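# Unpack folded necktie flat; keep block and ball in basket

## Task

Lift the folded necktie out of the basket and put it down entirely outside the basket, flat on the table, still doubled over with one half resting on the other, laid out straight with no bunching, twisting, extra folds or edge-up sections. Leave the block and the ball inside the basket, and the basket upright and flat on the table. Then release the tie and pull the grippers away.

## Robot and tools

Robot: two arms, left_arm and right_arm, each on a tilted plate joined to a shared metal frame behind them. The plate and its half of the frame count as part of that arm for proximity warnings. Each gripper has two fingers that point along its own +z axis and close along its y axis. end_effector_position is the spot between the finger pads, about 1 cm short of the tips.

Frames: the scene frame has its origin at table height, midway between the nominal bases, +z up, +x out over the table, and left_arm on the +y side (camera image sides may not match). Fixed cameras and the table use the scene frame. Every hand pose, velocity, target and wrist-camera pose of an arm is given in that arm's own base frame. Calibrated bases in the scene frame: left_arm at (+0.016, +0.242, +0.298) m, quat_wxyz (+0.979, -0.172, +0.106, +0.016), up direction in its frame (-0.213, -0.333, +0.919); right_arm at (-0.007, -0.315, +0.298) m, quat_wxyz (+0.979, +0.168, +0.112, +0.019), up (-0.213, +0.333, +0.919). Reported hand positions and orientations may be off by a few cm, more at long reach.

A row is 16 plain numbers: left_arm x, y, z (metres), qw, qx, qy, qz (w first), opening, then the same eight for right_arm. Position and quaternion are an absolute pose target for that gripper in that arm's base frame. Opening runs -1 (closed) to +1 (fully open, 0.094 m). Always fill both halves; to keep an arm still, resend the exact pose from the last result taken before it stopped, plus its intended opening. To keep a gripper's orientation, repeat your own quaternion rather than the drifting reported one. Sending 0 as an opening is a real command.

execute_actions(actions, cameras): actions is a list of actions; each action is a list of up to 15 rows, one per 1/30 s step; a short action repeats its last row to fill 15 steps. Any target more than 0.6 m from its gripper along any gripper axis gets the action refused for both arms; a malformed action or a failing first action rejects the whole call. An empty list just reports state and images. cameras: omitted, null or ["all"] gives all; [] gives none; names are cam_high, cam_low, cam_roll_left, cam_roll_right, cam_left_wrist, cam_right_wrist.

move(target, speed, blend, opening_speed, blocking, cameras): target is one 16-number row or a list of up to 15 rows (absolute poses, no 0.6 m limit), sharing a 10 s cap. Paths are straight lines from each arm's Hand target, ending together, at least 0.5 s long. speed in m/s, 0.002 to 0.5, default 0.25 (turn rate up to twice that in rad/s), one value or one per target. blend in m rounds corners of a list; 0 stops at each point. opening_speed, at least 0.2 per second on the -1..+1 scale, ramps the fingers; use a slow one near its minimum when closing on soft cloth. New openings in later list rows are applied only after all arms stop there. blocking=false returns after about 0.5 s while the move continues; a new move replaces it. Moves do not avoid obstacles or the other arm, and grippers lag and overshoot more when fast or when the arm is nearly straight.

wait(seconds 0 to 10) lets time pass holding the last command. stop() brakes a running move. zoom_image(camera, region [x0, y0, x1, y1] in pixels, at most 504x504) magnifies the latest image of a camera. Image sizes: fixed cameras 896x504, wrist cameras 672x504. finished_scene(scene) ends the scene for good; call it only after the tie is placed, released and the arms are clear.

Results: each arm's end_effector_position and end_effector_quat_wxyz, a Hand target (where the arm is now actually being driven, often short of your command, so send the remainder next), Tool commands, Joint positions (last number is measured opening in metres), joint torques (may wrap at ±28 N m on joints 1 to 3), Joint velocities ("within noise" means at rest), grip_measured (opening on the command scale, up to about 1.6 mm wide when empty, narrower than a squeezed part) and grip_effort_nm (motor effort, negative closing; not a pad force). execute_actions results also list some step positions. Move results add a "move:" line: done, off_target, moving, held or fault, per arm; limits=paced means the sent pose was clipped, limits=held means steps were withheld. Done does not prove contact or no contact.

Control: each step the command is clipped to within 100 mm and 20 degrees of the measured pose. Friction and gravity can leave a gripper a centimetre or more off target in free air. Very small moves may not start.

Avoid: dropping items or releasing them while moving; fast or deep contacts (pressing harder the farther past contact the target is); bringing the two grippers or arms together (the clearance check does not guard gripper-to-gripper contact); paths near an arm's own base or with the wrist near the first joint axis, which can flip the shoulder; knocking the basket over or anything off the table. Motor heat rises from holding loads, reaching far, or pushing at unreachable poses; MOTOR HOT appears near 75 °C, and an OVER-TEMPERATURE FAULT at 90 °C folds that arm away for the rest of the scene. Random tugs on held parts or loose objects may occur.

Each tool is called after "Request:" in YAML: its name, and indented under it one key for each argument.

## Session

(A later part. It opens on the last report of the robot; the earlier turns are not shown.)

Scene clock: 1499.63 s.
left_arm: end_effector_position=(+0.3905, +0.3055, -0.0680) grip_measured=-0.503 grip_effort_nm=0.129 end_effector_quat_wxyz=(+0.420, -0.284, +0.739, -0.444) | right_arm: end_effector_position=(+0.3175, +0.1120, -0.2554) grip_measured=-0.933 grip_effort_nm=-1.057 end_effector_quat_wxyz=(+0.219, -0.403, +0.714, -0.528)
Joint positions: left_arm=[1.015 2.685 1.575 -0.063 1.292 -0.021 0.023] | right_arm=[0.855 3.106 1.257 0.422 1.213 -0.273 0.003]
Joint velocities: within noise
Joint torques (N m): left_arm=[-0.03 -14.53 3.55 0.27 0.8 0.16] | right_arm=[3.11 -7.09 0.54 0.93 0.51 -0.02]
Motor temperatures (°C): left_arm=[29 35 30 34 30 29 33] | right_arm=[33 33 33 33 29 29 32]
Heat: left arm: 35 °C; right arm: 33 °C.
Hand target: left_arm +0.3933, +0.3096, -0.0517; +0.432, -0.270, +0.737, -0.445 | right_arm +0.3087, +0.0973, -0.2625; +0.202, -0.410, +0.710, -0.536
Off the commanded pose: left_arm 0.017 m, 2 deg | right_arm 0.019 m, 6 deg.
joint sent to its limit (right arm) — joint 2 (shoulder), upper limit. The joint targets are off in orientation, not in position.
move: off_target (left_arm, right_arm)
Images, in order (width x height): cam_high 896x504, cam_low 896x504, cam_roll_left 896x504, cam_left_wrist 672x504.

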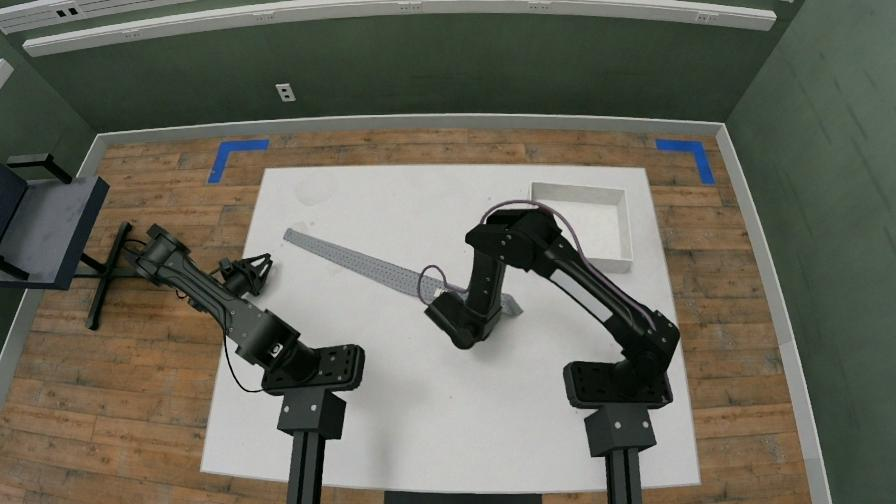

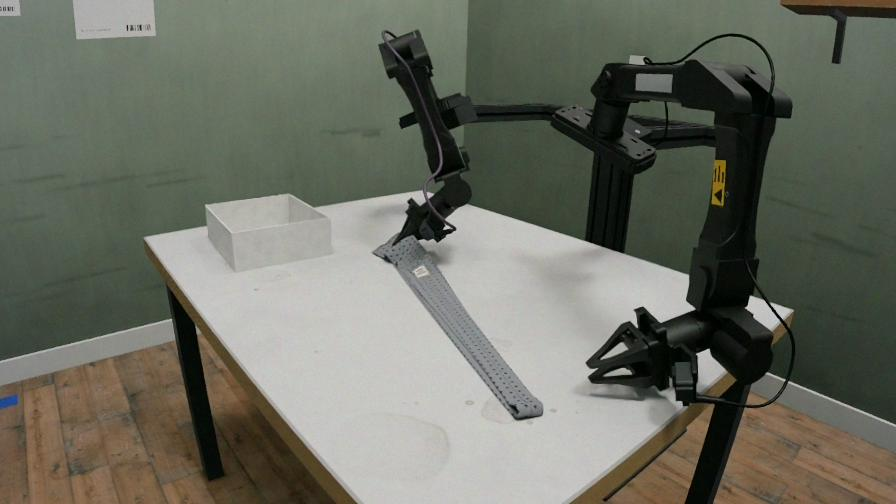

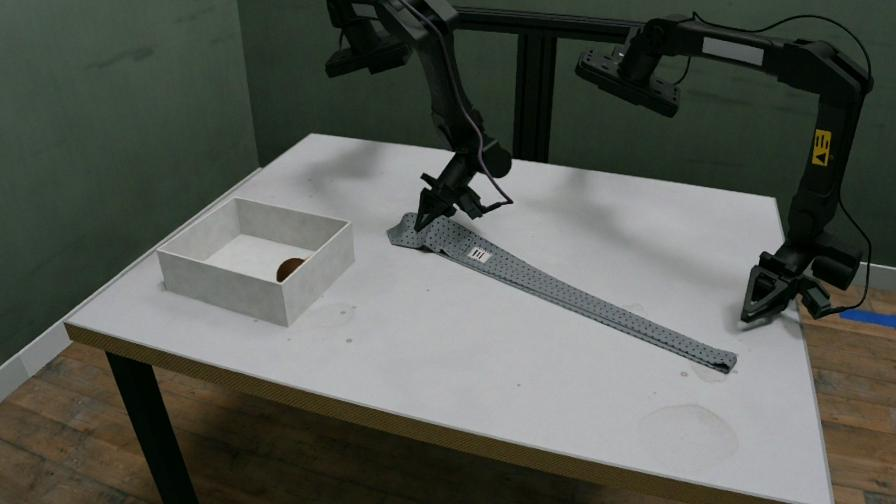

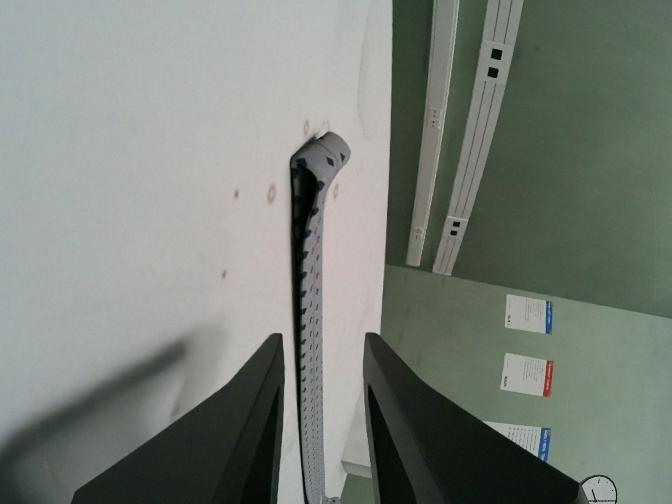

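Request:
move:
  target:
    - [0.3932,0.3097,-0.0515,0.4306,-0.2691,0.7374,-0.4449,-0.5,0.3073,0.1020,-0.2560,0.216,-0.404,0.712,-0.532,-0.4]
    - [0.3741,0.2502,0.0461,0.4306,-0.2691,0.7374,-0.4449,-0.5,0.2413,0.1540,-0.2250,0.216,-0.404,0.712,-0.532,-0.4]
  speed: 0.05
  opening_speed: 1

Request:
zoom_image:
  camera: "cam_roll_left"
  region: [370, 190, 740, 370]

Request:
zoom_image:
  camera: "cam_roll_right"
  region: [340, 150, 520, 280]

Scene clock: 1514.67 s.
left_arm: end_effector_position=(+0.3724, +0.2534, +0.0375) grip_measured=-0.503 grip_effort_nm=0.125 end_effector_quat_wxyz=(+0.423, -0.280, +0.737, -0.447) | right_arm: end_effector_position=(+0.2402, +0.1430, -0.2290) grip_measured=-0.402 grip_effort_nm=0.076 end_effector_quat_wxyz=(+0.206, -0.407, +0.709, -0.538)
Joint positions: left_arm=[0.985 2.248 1.202 -0.028 1.292 -0.12 0.023] | right_arm=[1.151 3.069 1.381 -0.515 1.141 0.523 0.028]
Joint velocities: within noise
Joint torques (N m): left_arm=[-0.83 -14.02 1.87 0.69 0.63 -0.02] | right_arm=[4.37 -11.29 3.48 -0.15 0.4 0.13]
Motor temperatures (°C): left_arm=[29 37 30 33 30 29 32] | right_arm=[33 34 33 33 29 29 31]
Heat: left arm: 37 °C; right arm: 34 °C.
Hand target: left_arm +0.3741, +0.2502, +0.0459; +0.430, -0.269, +0.738, -0.445 | right_arm +0.2413, +0.1540, -0.2250; +0.216, -0.405, +0.712, -0.532
Off the commanded pose: left_arm 0.009 m, 2 deg | right_arm 0.012 m, 1 deg.
move: off_target (right_arm)

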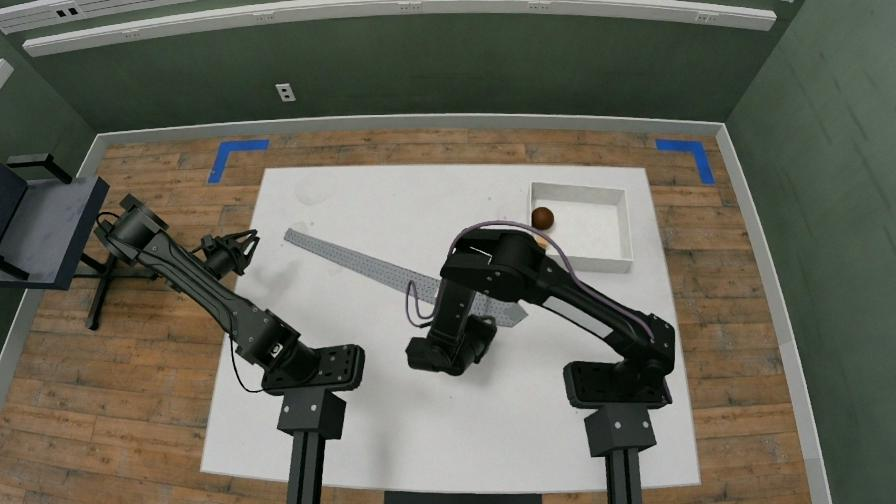

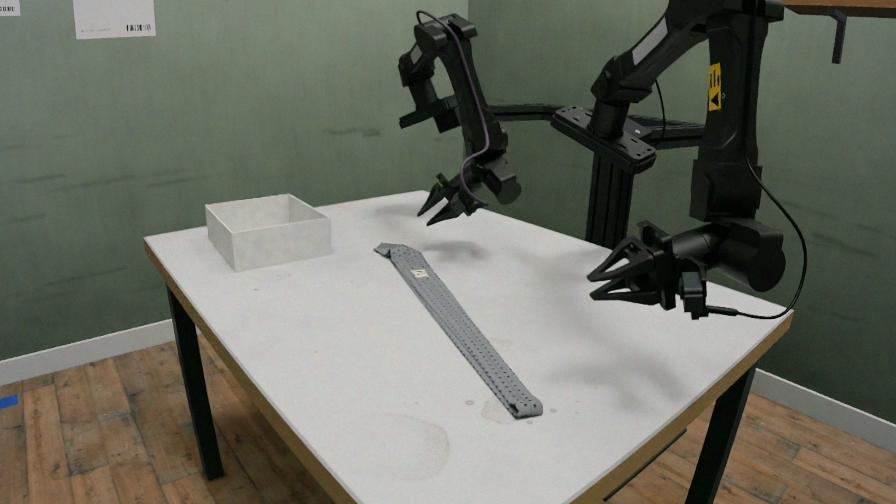

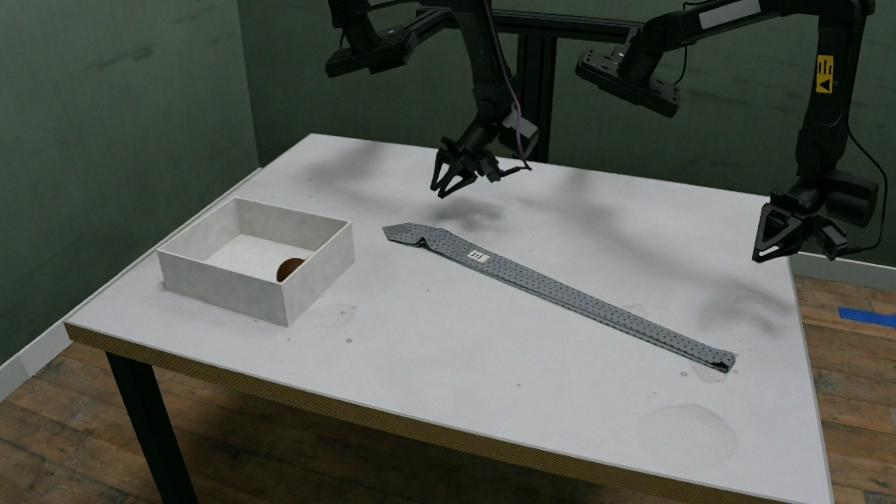

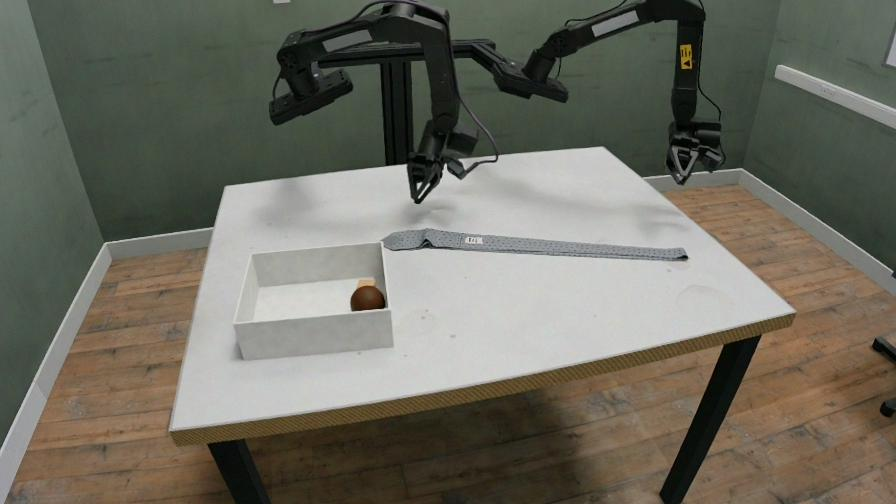

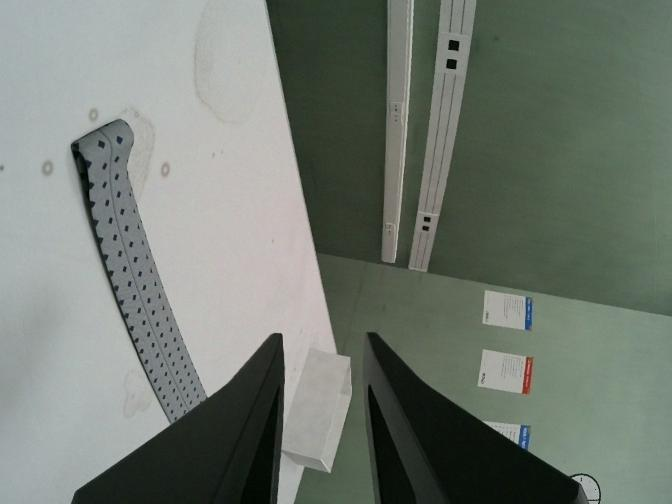

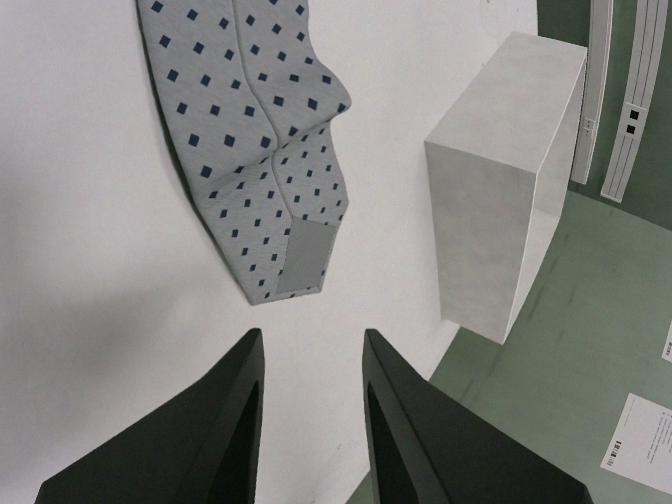

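Scaled by 1.362.

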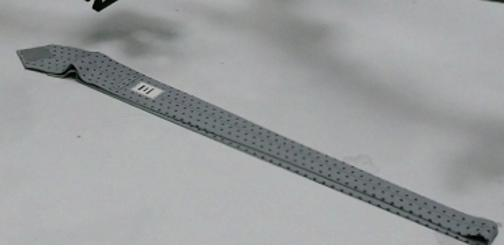

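Scaled by 2.800.

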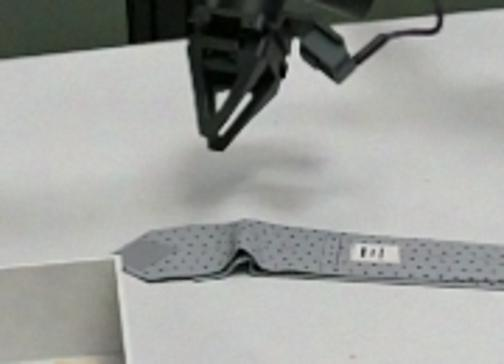

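Request:
move:
  target: [0.3541,0.2002,0.1261,0.4306,-0.2691,0.7374,-0.4449,-0.5,0.2542,-0.0961,0.0415,0.112,0.019,0.979,-0.168,-1]
  speed: 0.2

Request:
zoom_image:
  camera: "cam_high"
  region: [400, 240, 560, 350]

Request:
zoom_image:
  camera: "cam_high"
  region: [260, 200, 420, 310]

Request:
zoom_image:
  camera: "cam_roll_left"
  region: [640, 300, 760, 390]

Request:
zoom_image:
  camera: "cam_low"
  region: [460, 340, 580, 430]

Request:
zoom_image:
  camera: "cam_roll_left"
  region: [370, 200, 490, 290]

Scene clock: 1526.83 s.
left_arm: end_effector_position=(+0.3563, +0.2084, +0.1230) grip_measured=-0.503 grip_effort_nm=0.129 end_effector_quat_wxyz=(+0.437, -0.268, +0.738, -0.439) | right_arm: end_effector_position=(+0.2531, -0.0964, +0.0365) grip_measured=-0.994 grip_effort_nm=-0.330 end_effector_quat_wxyz=(+0.111, +0.020, +0.978, -0.173)
Joint positions: left_arm=[0.953 1.88 1.006 -0.057 1.277 -0.226 0.023] | right_arm=[-0.166 1.392 0.695 -0.594 0.309 -0.169 0]
Joint velocities: within noise
Joint torques (N m): left_arm=[-0.96 -12.9 2.77 0.53 0.6 -0.03] | right_arm=[0.94 -6 7.23 0.35 -0.13 -0.06]
Motor temperatures (°C): left_arm=[29 37 30 33 30 29 32] | right_arm=[33 36 33 32 29 29 31]
Heat: left arm: 37 °C; right arm: 36 °C.
Hand target: left_arm +0.3543, +0.2003, +0.1260; +0.431, -0.269, +0.737, -0.445 | right_arm +0.2543, -0.0961, +0.0415; +0.112, +0.019, +0.979, -0.168
Off the commanded pose: left_arm 0.009 m, 1 deg | right_arm 0.005 m, 1 deg.
move: done

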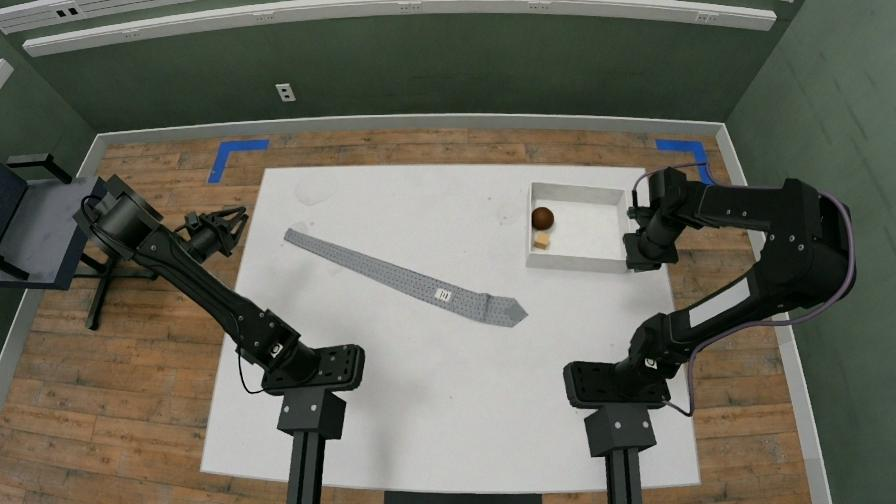

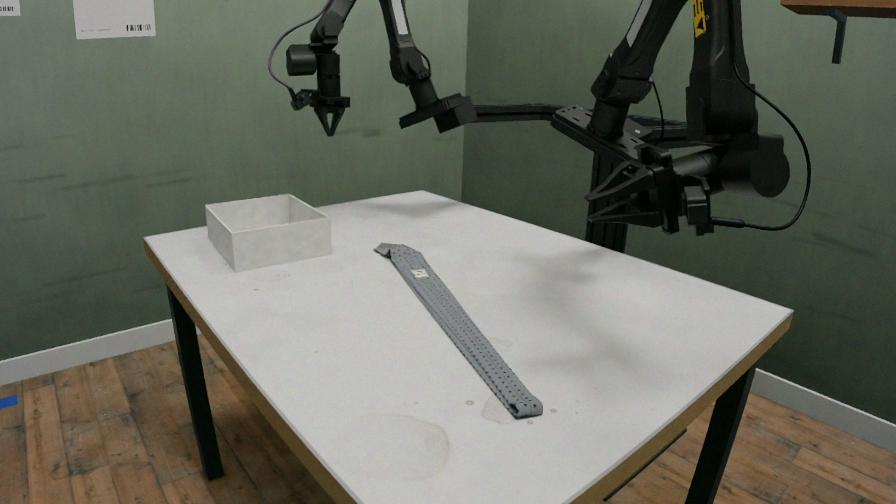

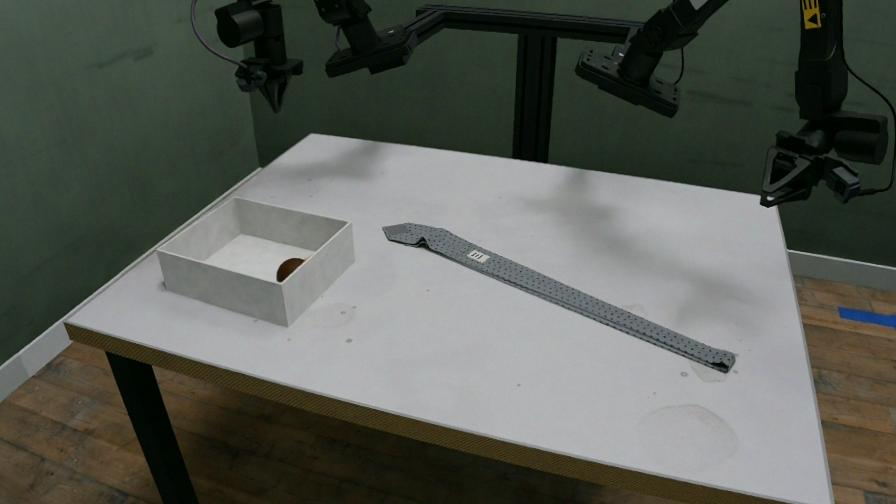

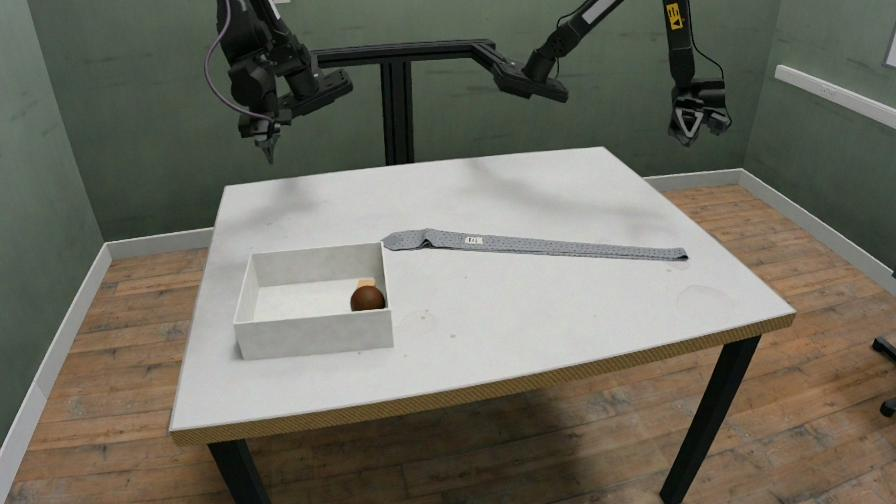

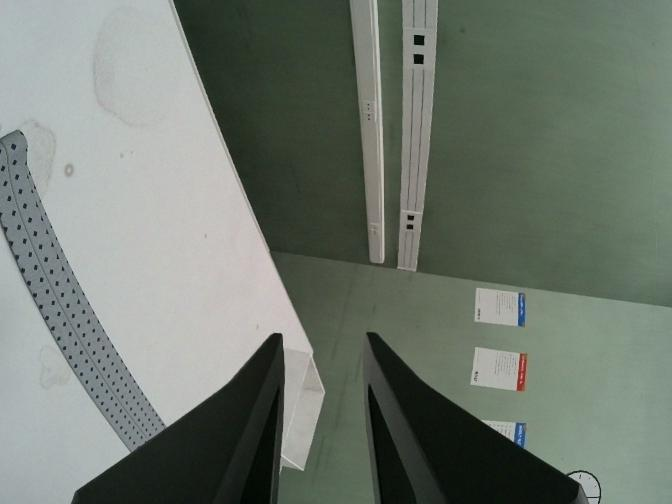

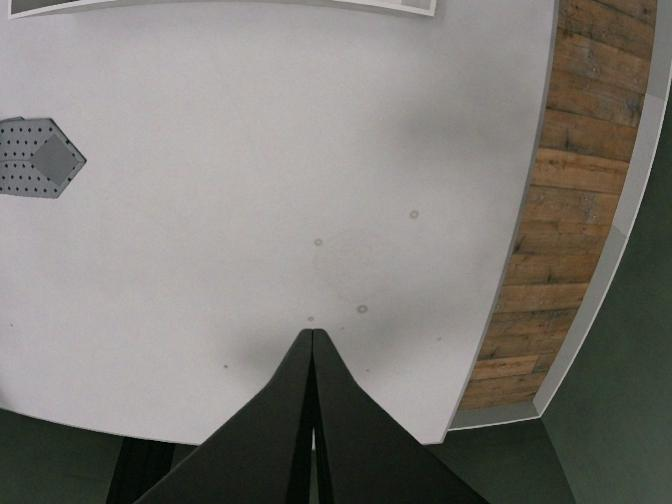

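Scaled by 3.150.

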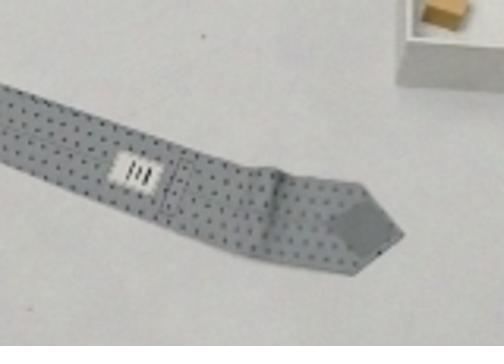

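Scaled by 3.150.

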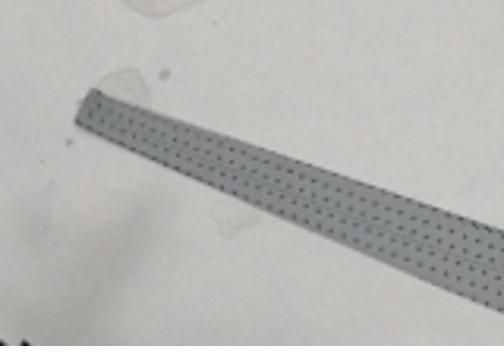

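Scaled by 4.200.

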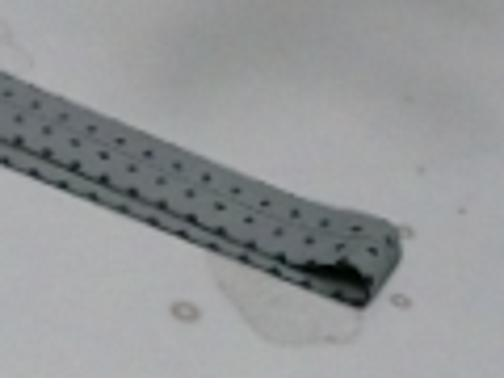

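Scaled by 4.200.

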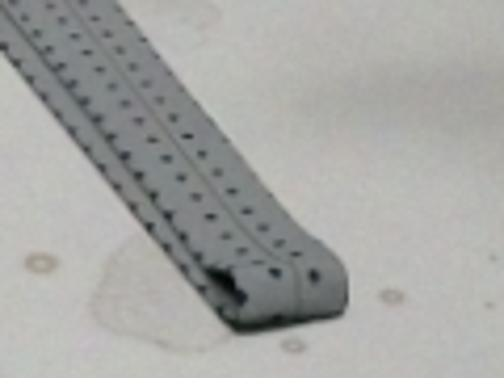

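Scaled by 4.200.

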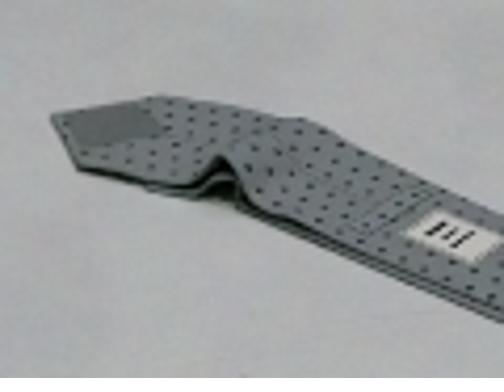

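Request:
move:
  target:
    - [0.3541,0.2002,0.1261,0.4306,-0.2691,0.7374,-0.4449,-0.5,0.3008,0.1235,-0.1908,0.112,0.019,0.979,-0.168,-1]
    - [0.3541,0.2002,0.1261,0.4306,-0.2691,0.7374,-0.4449,-0.5,0.3136,0.1036,-0.2459,0.112,0.019,0.979,-0.168,-1]
  speed: [0.2,0.08]

Request:
zoom_image:
  camera: "cam_roll_left"
  region: [370, 180, 490, 290]

Request:
zoom_image:
  camera: "cam_roll_right"
  region: [350, 180, 470, 290]

Scene clock: 1543.63 s.
left_arm: end_effector_position=(+0.3563, +0.2084, +0.1229) grip_measured=-0.503 grip_effort_nm=0.125 end_effector_quat_wxyz=(+0.437, -0.268, +0.738, -0.439) | right_arm: end_effector_position=(+0.3106, +0.1075, -0.2395) grip_measured=-0.994 grip_effort_nm=-0.335 end_effector_quat_wxyz=(+0.108, +0.019, +0.981, -0.163)
Joint positions: left_arm=[0.953 1.88 1.006 -0.057 1.276 -0.227 0.023] | right_arm=[0.539 2.667 1.115 -0.007 0.393 0.575 0]
Joint velocities: within noise
Joint torques (N m): left_arm=[-0.92 -12.92 2.74 0.53 0.59 0] | right_arm=[3.54 -7.01 3.51 0.68 0.15 -0.06]
Motor temperatures (°C): left_arm=[29 39 29 33 30 29 31] | right_arm=[32 35 34 32 29 29 31]
Heat: left arm: 39 °C; right arm: 35 °C.
Hand target: left_arm +0.3543, +0.2003, +0.1261; +0.431, -0.269, +0.737, -0.445 | right_arm +0.3135, +0.1036, -0.2456; +0.112, +0.019, +0.979, -0.168
Off the commanded pose: left_arm 0.009 m, 1 deg | right_arm 0.008 m, 1 deg.
move: done

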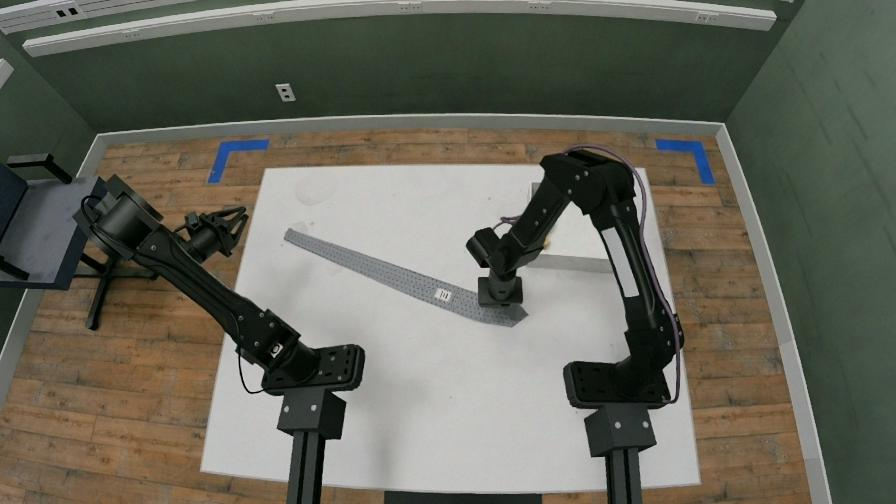

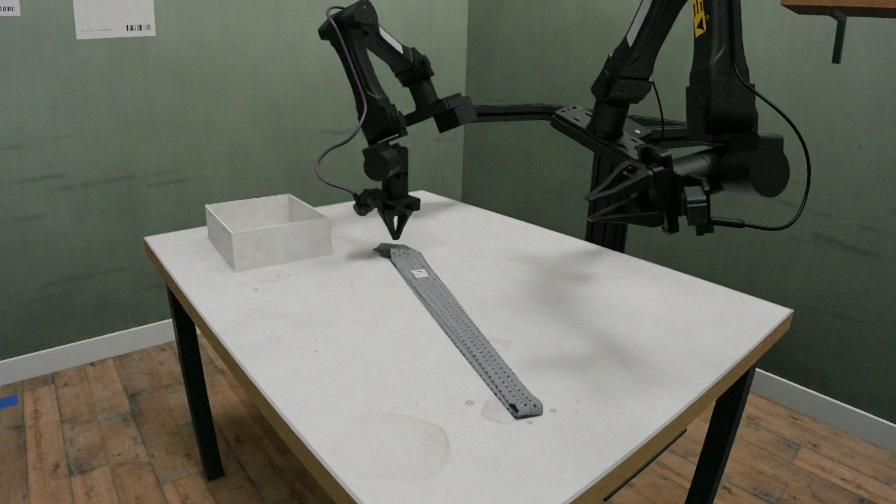

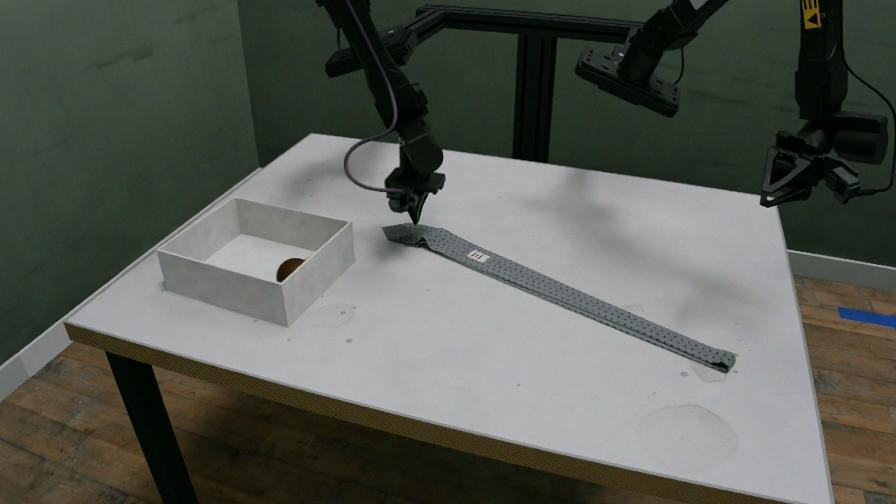

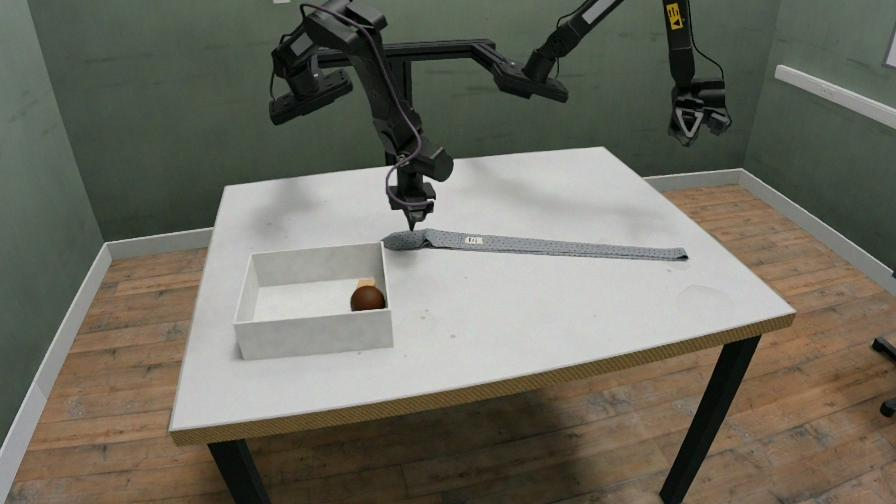

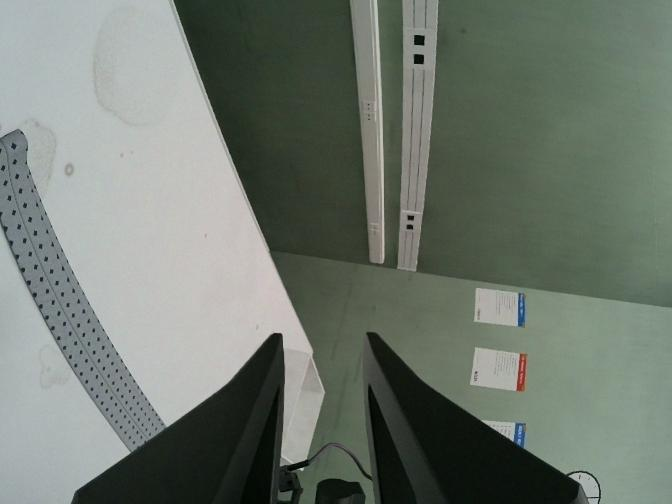

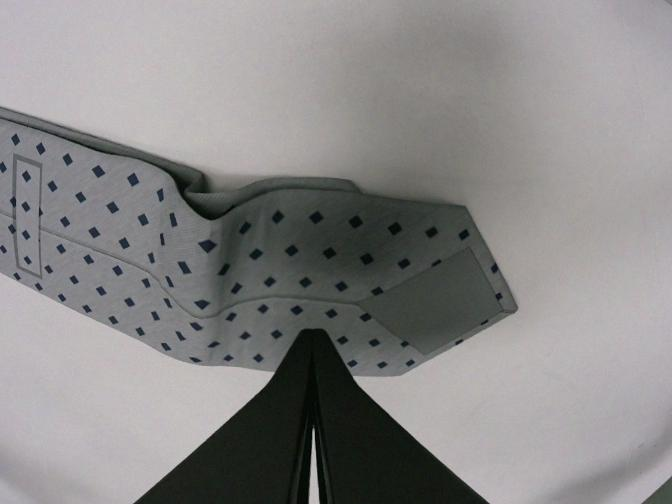

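Scaled by 4.200.

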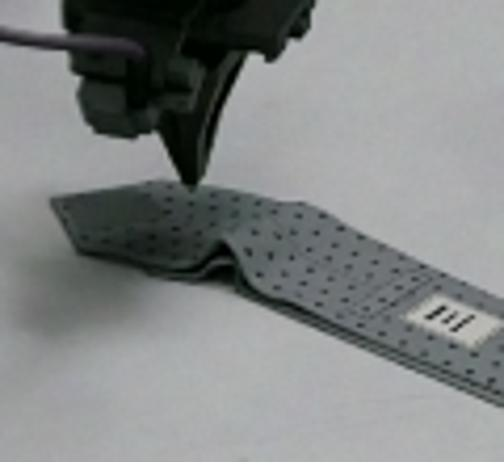

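Scaled by 4.200.

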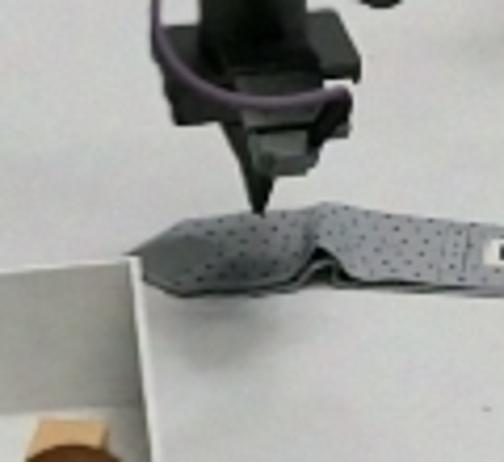

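Request:
move:
  target:
    - [0.3541,0.2002,0.1261,0.4306,-0.2691,0.7374,-0.4449,-0.5,0.3364,0.1083,-0.2423,0.112,0.019,0.979,-0.168,-1]
    - [0.3541,0.2002,0.1261,0.4306,-0.2691,0.7374,-0.4449,-0.5,0.3407,0.1016,-0.2606,0.112,0.019,0.979,-0.168,-1]
  speed: [0.1,0.04]
  cameras: ["cam_right_wrist","cam_roll_left"]

Request:
zoom_image:
  camera: "cam_roll_left"
  region: [370, 180, 490, 290]

Scene clock: 1561.77 s.
left_arm: end_effector_position=(+0.3563, +0.2084, +0.1229) grip_measured=-0.503 grip_effort_nm=0.134 end_effector_quat_wxyz=(+0.437, -0.268, +0.738, -0.439) | right_arm: end_effector_position=(+0.3437, +0.1091, -0.2528) grip_measured=-0.994 grip_effort_nm=-0.335 end_effector_quat_wxyz=(+0.119, +0.020, +0.980, -0.157)
Joint positions: left_arm=[0.953 1.88 1.006 -0.057 1.276 -0.227 0.023] | right_arm=[0.495 2.741 1.247 -0.022 0.393 0.526 0]
Joint velocities: within noise
Joint torques (N m): left_arm=[-0.98 -12.9 2.78 0.52 0.59 -0.01] | right_arm=[3.73 -7.41 3.58 0.55 0.13 -0.07]
Motor temperatures (°C): left_arm=[29 40 29 32 30 29 31] | right_arm=[33 34 33 32 29 29 31]
Heat: left arm: 40 °C; right arm: 34 °C.
Hand target: left_arm +0.3543, +0.2003, +0.1261; +0.431, -0.269, +0.737, -0.445 | right_arm +0.3404, +0.1017, -0.2603; +0.112, +0.019, +0.979, -0.168
Off the commanded pose: left_arm 0.009 m, 1 deg | right_arm 0.011 m, 1 deg.
move: off_target (right_arm)
Images, in order (width x height): cam_roll_left 896x504, cam_right_wrist 672x504.

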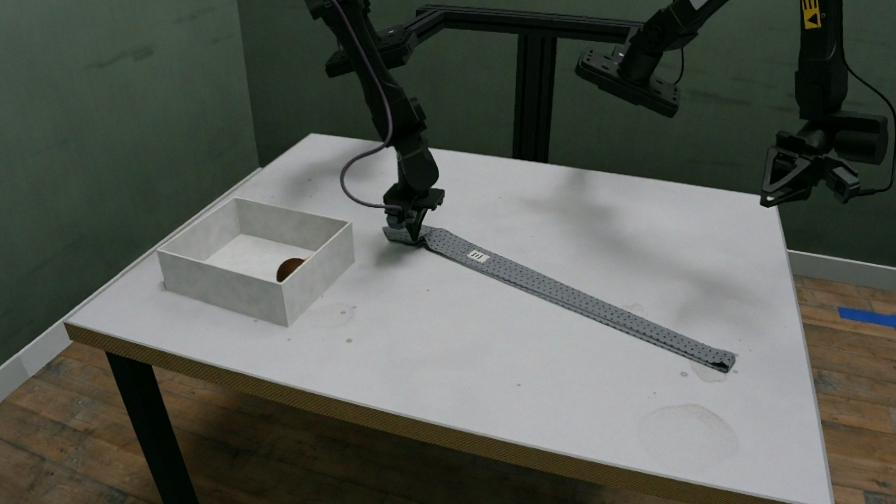

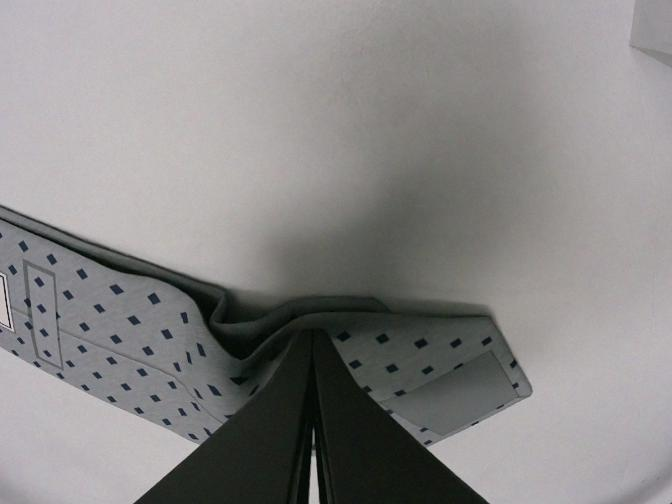

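Scaled by 4.200.

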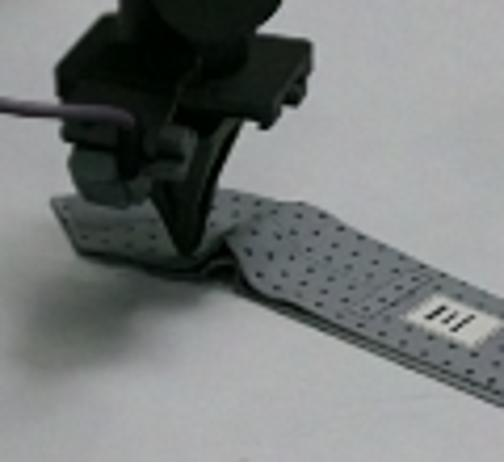

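Request:
move:
  target:
    - [0.3541,0.2002,0.1261,0.4306,-0.2691,0.7374,-0.4449,-0.5,0.3269,0.1049,-0.2541,0.112,0.019,0.979,-0.168,-1]
    - [0.3541,0.2002,0.1261,0.4306,-0.2691,0.7374,-0.4449,-0.5,0.3323,0.0966,-0.2770,0.112,0.019,0.979,-0.168,-1]
  speed: [0.1,0.03]
  cameras: ["cam_right_wrist","cam_roll_left"]

Request:
zoom_image:
  camera: "cam_roll_left"
  region: [370, 180, 490, 290]

Scene clock: 1571.47 s.
left_arm: end_effector_position=(+0.3563, +0.2084, +0.1229) grip_measured=-0.503 grip_effort_nm=0.129 end_effector_quat_wxyz=(+0.437, -0.268, +0.738, -0.439) | right_arm: end_effector_position=(+0.3319, +0.1024, -0.2633) grip_measured=-0.994 grip_effort_nm=-0.335 end_effector_quat_wxyz=(+0.109, +0.018, +0.980, -0.163)
Joint positions: left_arm=[0.953 1.88 1.006 -0.057 1.276 -0.227 0.023] | right_arm=[0.495 2.77 1.229 0.002 0.394 0.526 0]
Joint velocities: within noise
Joint torques (N m): left_arm=[-0.98 -12.96 2.76 0.53 0.59 -0.01] | right_arm=[3.58 -5.72 3.89 0.84 0.11 -0.08]
Motor temperatures (°C): left_arm=[29 40 29 32 30 29 31] | right_arm=[33 34 33 31 29 29 31]
Heat: left arm: 40 °C; right arm: 34 °C.
Hand target: left_arm +0.3543, +0.2003, +0.1261; +0.431, -0.269, +0.737, -0.445 | right_arm +0.3316, +0.0965, -0.2762; +0.112, +0.019, +0.979, -0.168
Off the commanded pose: left_arm 0.009 m, 1 deg | right_arm 0.015 m, 1 deg.
move: off_target (right_arm)
Images, in order (width x height): cam_roll_left 896x504, cam_right_wrist 672x504.

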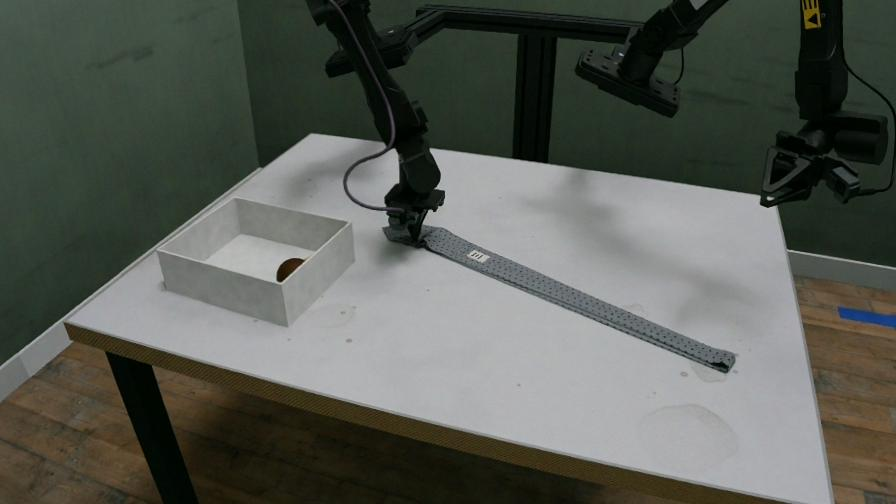

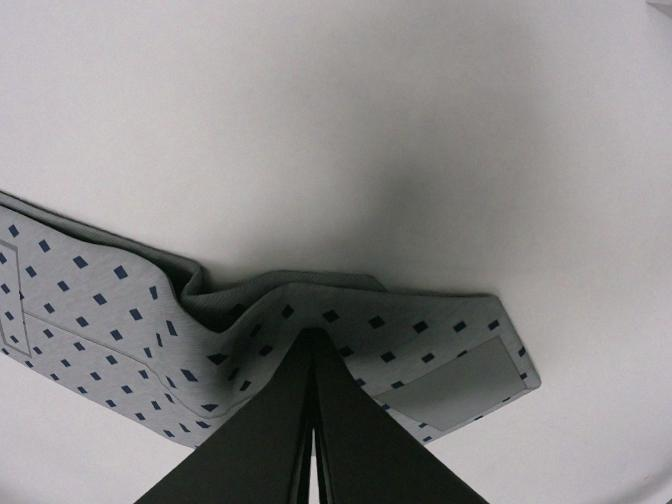

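Scaled by 4.200.

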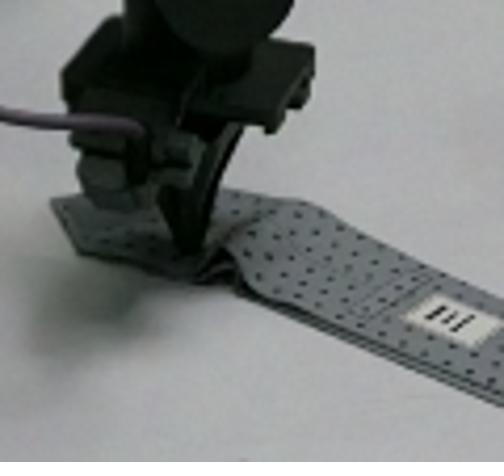

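Request:
move:
  target: [0.3541,0.2002,0.1261,0.4306,-0.2691,0.7374,-0.4449,-0.5,0.3262,0.0780,-0.2755,0.112,0.019,0.979,-0.168,-1]
  speed: 0.03
  cameras: ["cam_right_wrist","cam_roll_left"]

Request:
zoom_image:
  camera: "cam_roll_left"
  region: [370, 180, 490, 290]

Scene clock: 1579.57 s.
left_arm: end_effector_position=(+0.3563, +0.2084, +0.1229) grip_measured=-0.503 grip_effort_nm=0.129 end_effector_quat_wxyz=(+0.437, -0.268, +0.738, -0.439) | right_arm: end_effector_position=(+0.3309, +0.1003, -0.2639) grip_measured=-0.994 grip_effort_nm=-0.335 end_effector_quat_wxyz=(+0.118, +0.005, +0.981, -0.155)
Joint positions: left_arm=[0.953 1.88 1.006 -0.057 1.276 -0.227 0.023] | right_arm=[0.487 2.763 1.189 0.069 0.386 0.485 0]
Joint velocities: within noise
Joint torques (N m): left_arm=[-0.91 -12.9 2.78 0.54 0.59 -0.01] | right_arm=[1.36 -6.52 0.88 0.91 0.18 -0.1]
Motor temperatures (°C): left_arm=[29 40 29 32 30 29 31] | right_arm=[33 34 33 31 29 29 31]
Heat: left arm: 40 °C; right arm: 34 °C.
Hand target: left_arm +0.3543, +0.2003, +0.1261; +0.431, -0.269, +0.737, -0.445 | right_arm +0.3251, +0.0789, -0.2744; +0.111, +0.019, +0.979, -0.168
Off the commanded pose: left_arm 0.009 m, 1 deg | right_arm 0.026 m, 2 deg.
move: off_target (right_arm)
Images, in order (width x height): cam_roll_left 896x504, cam_right_wrist 672x504.

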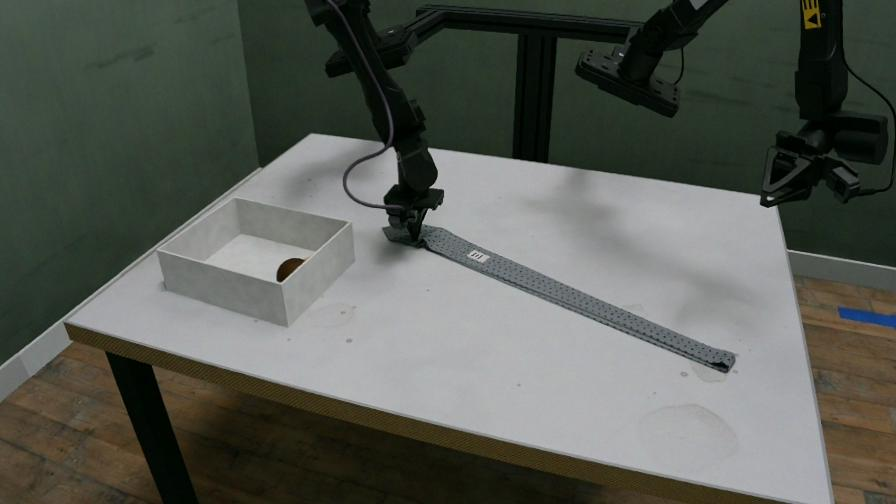

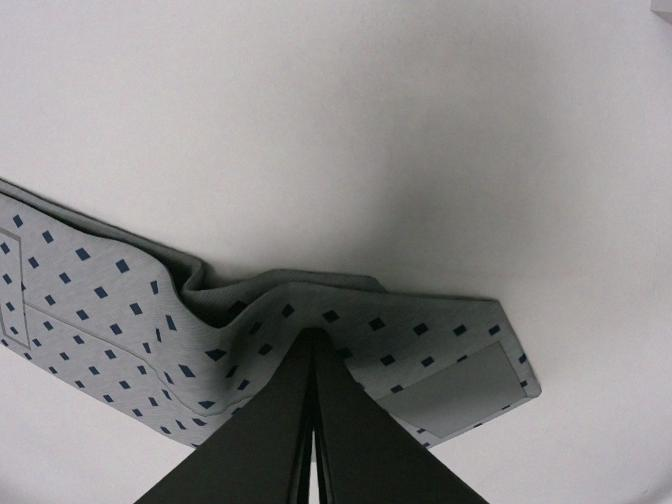

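Scaled by 4.200.

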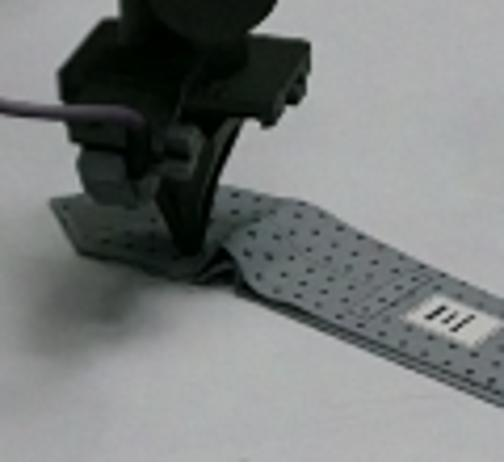

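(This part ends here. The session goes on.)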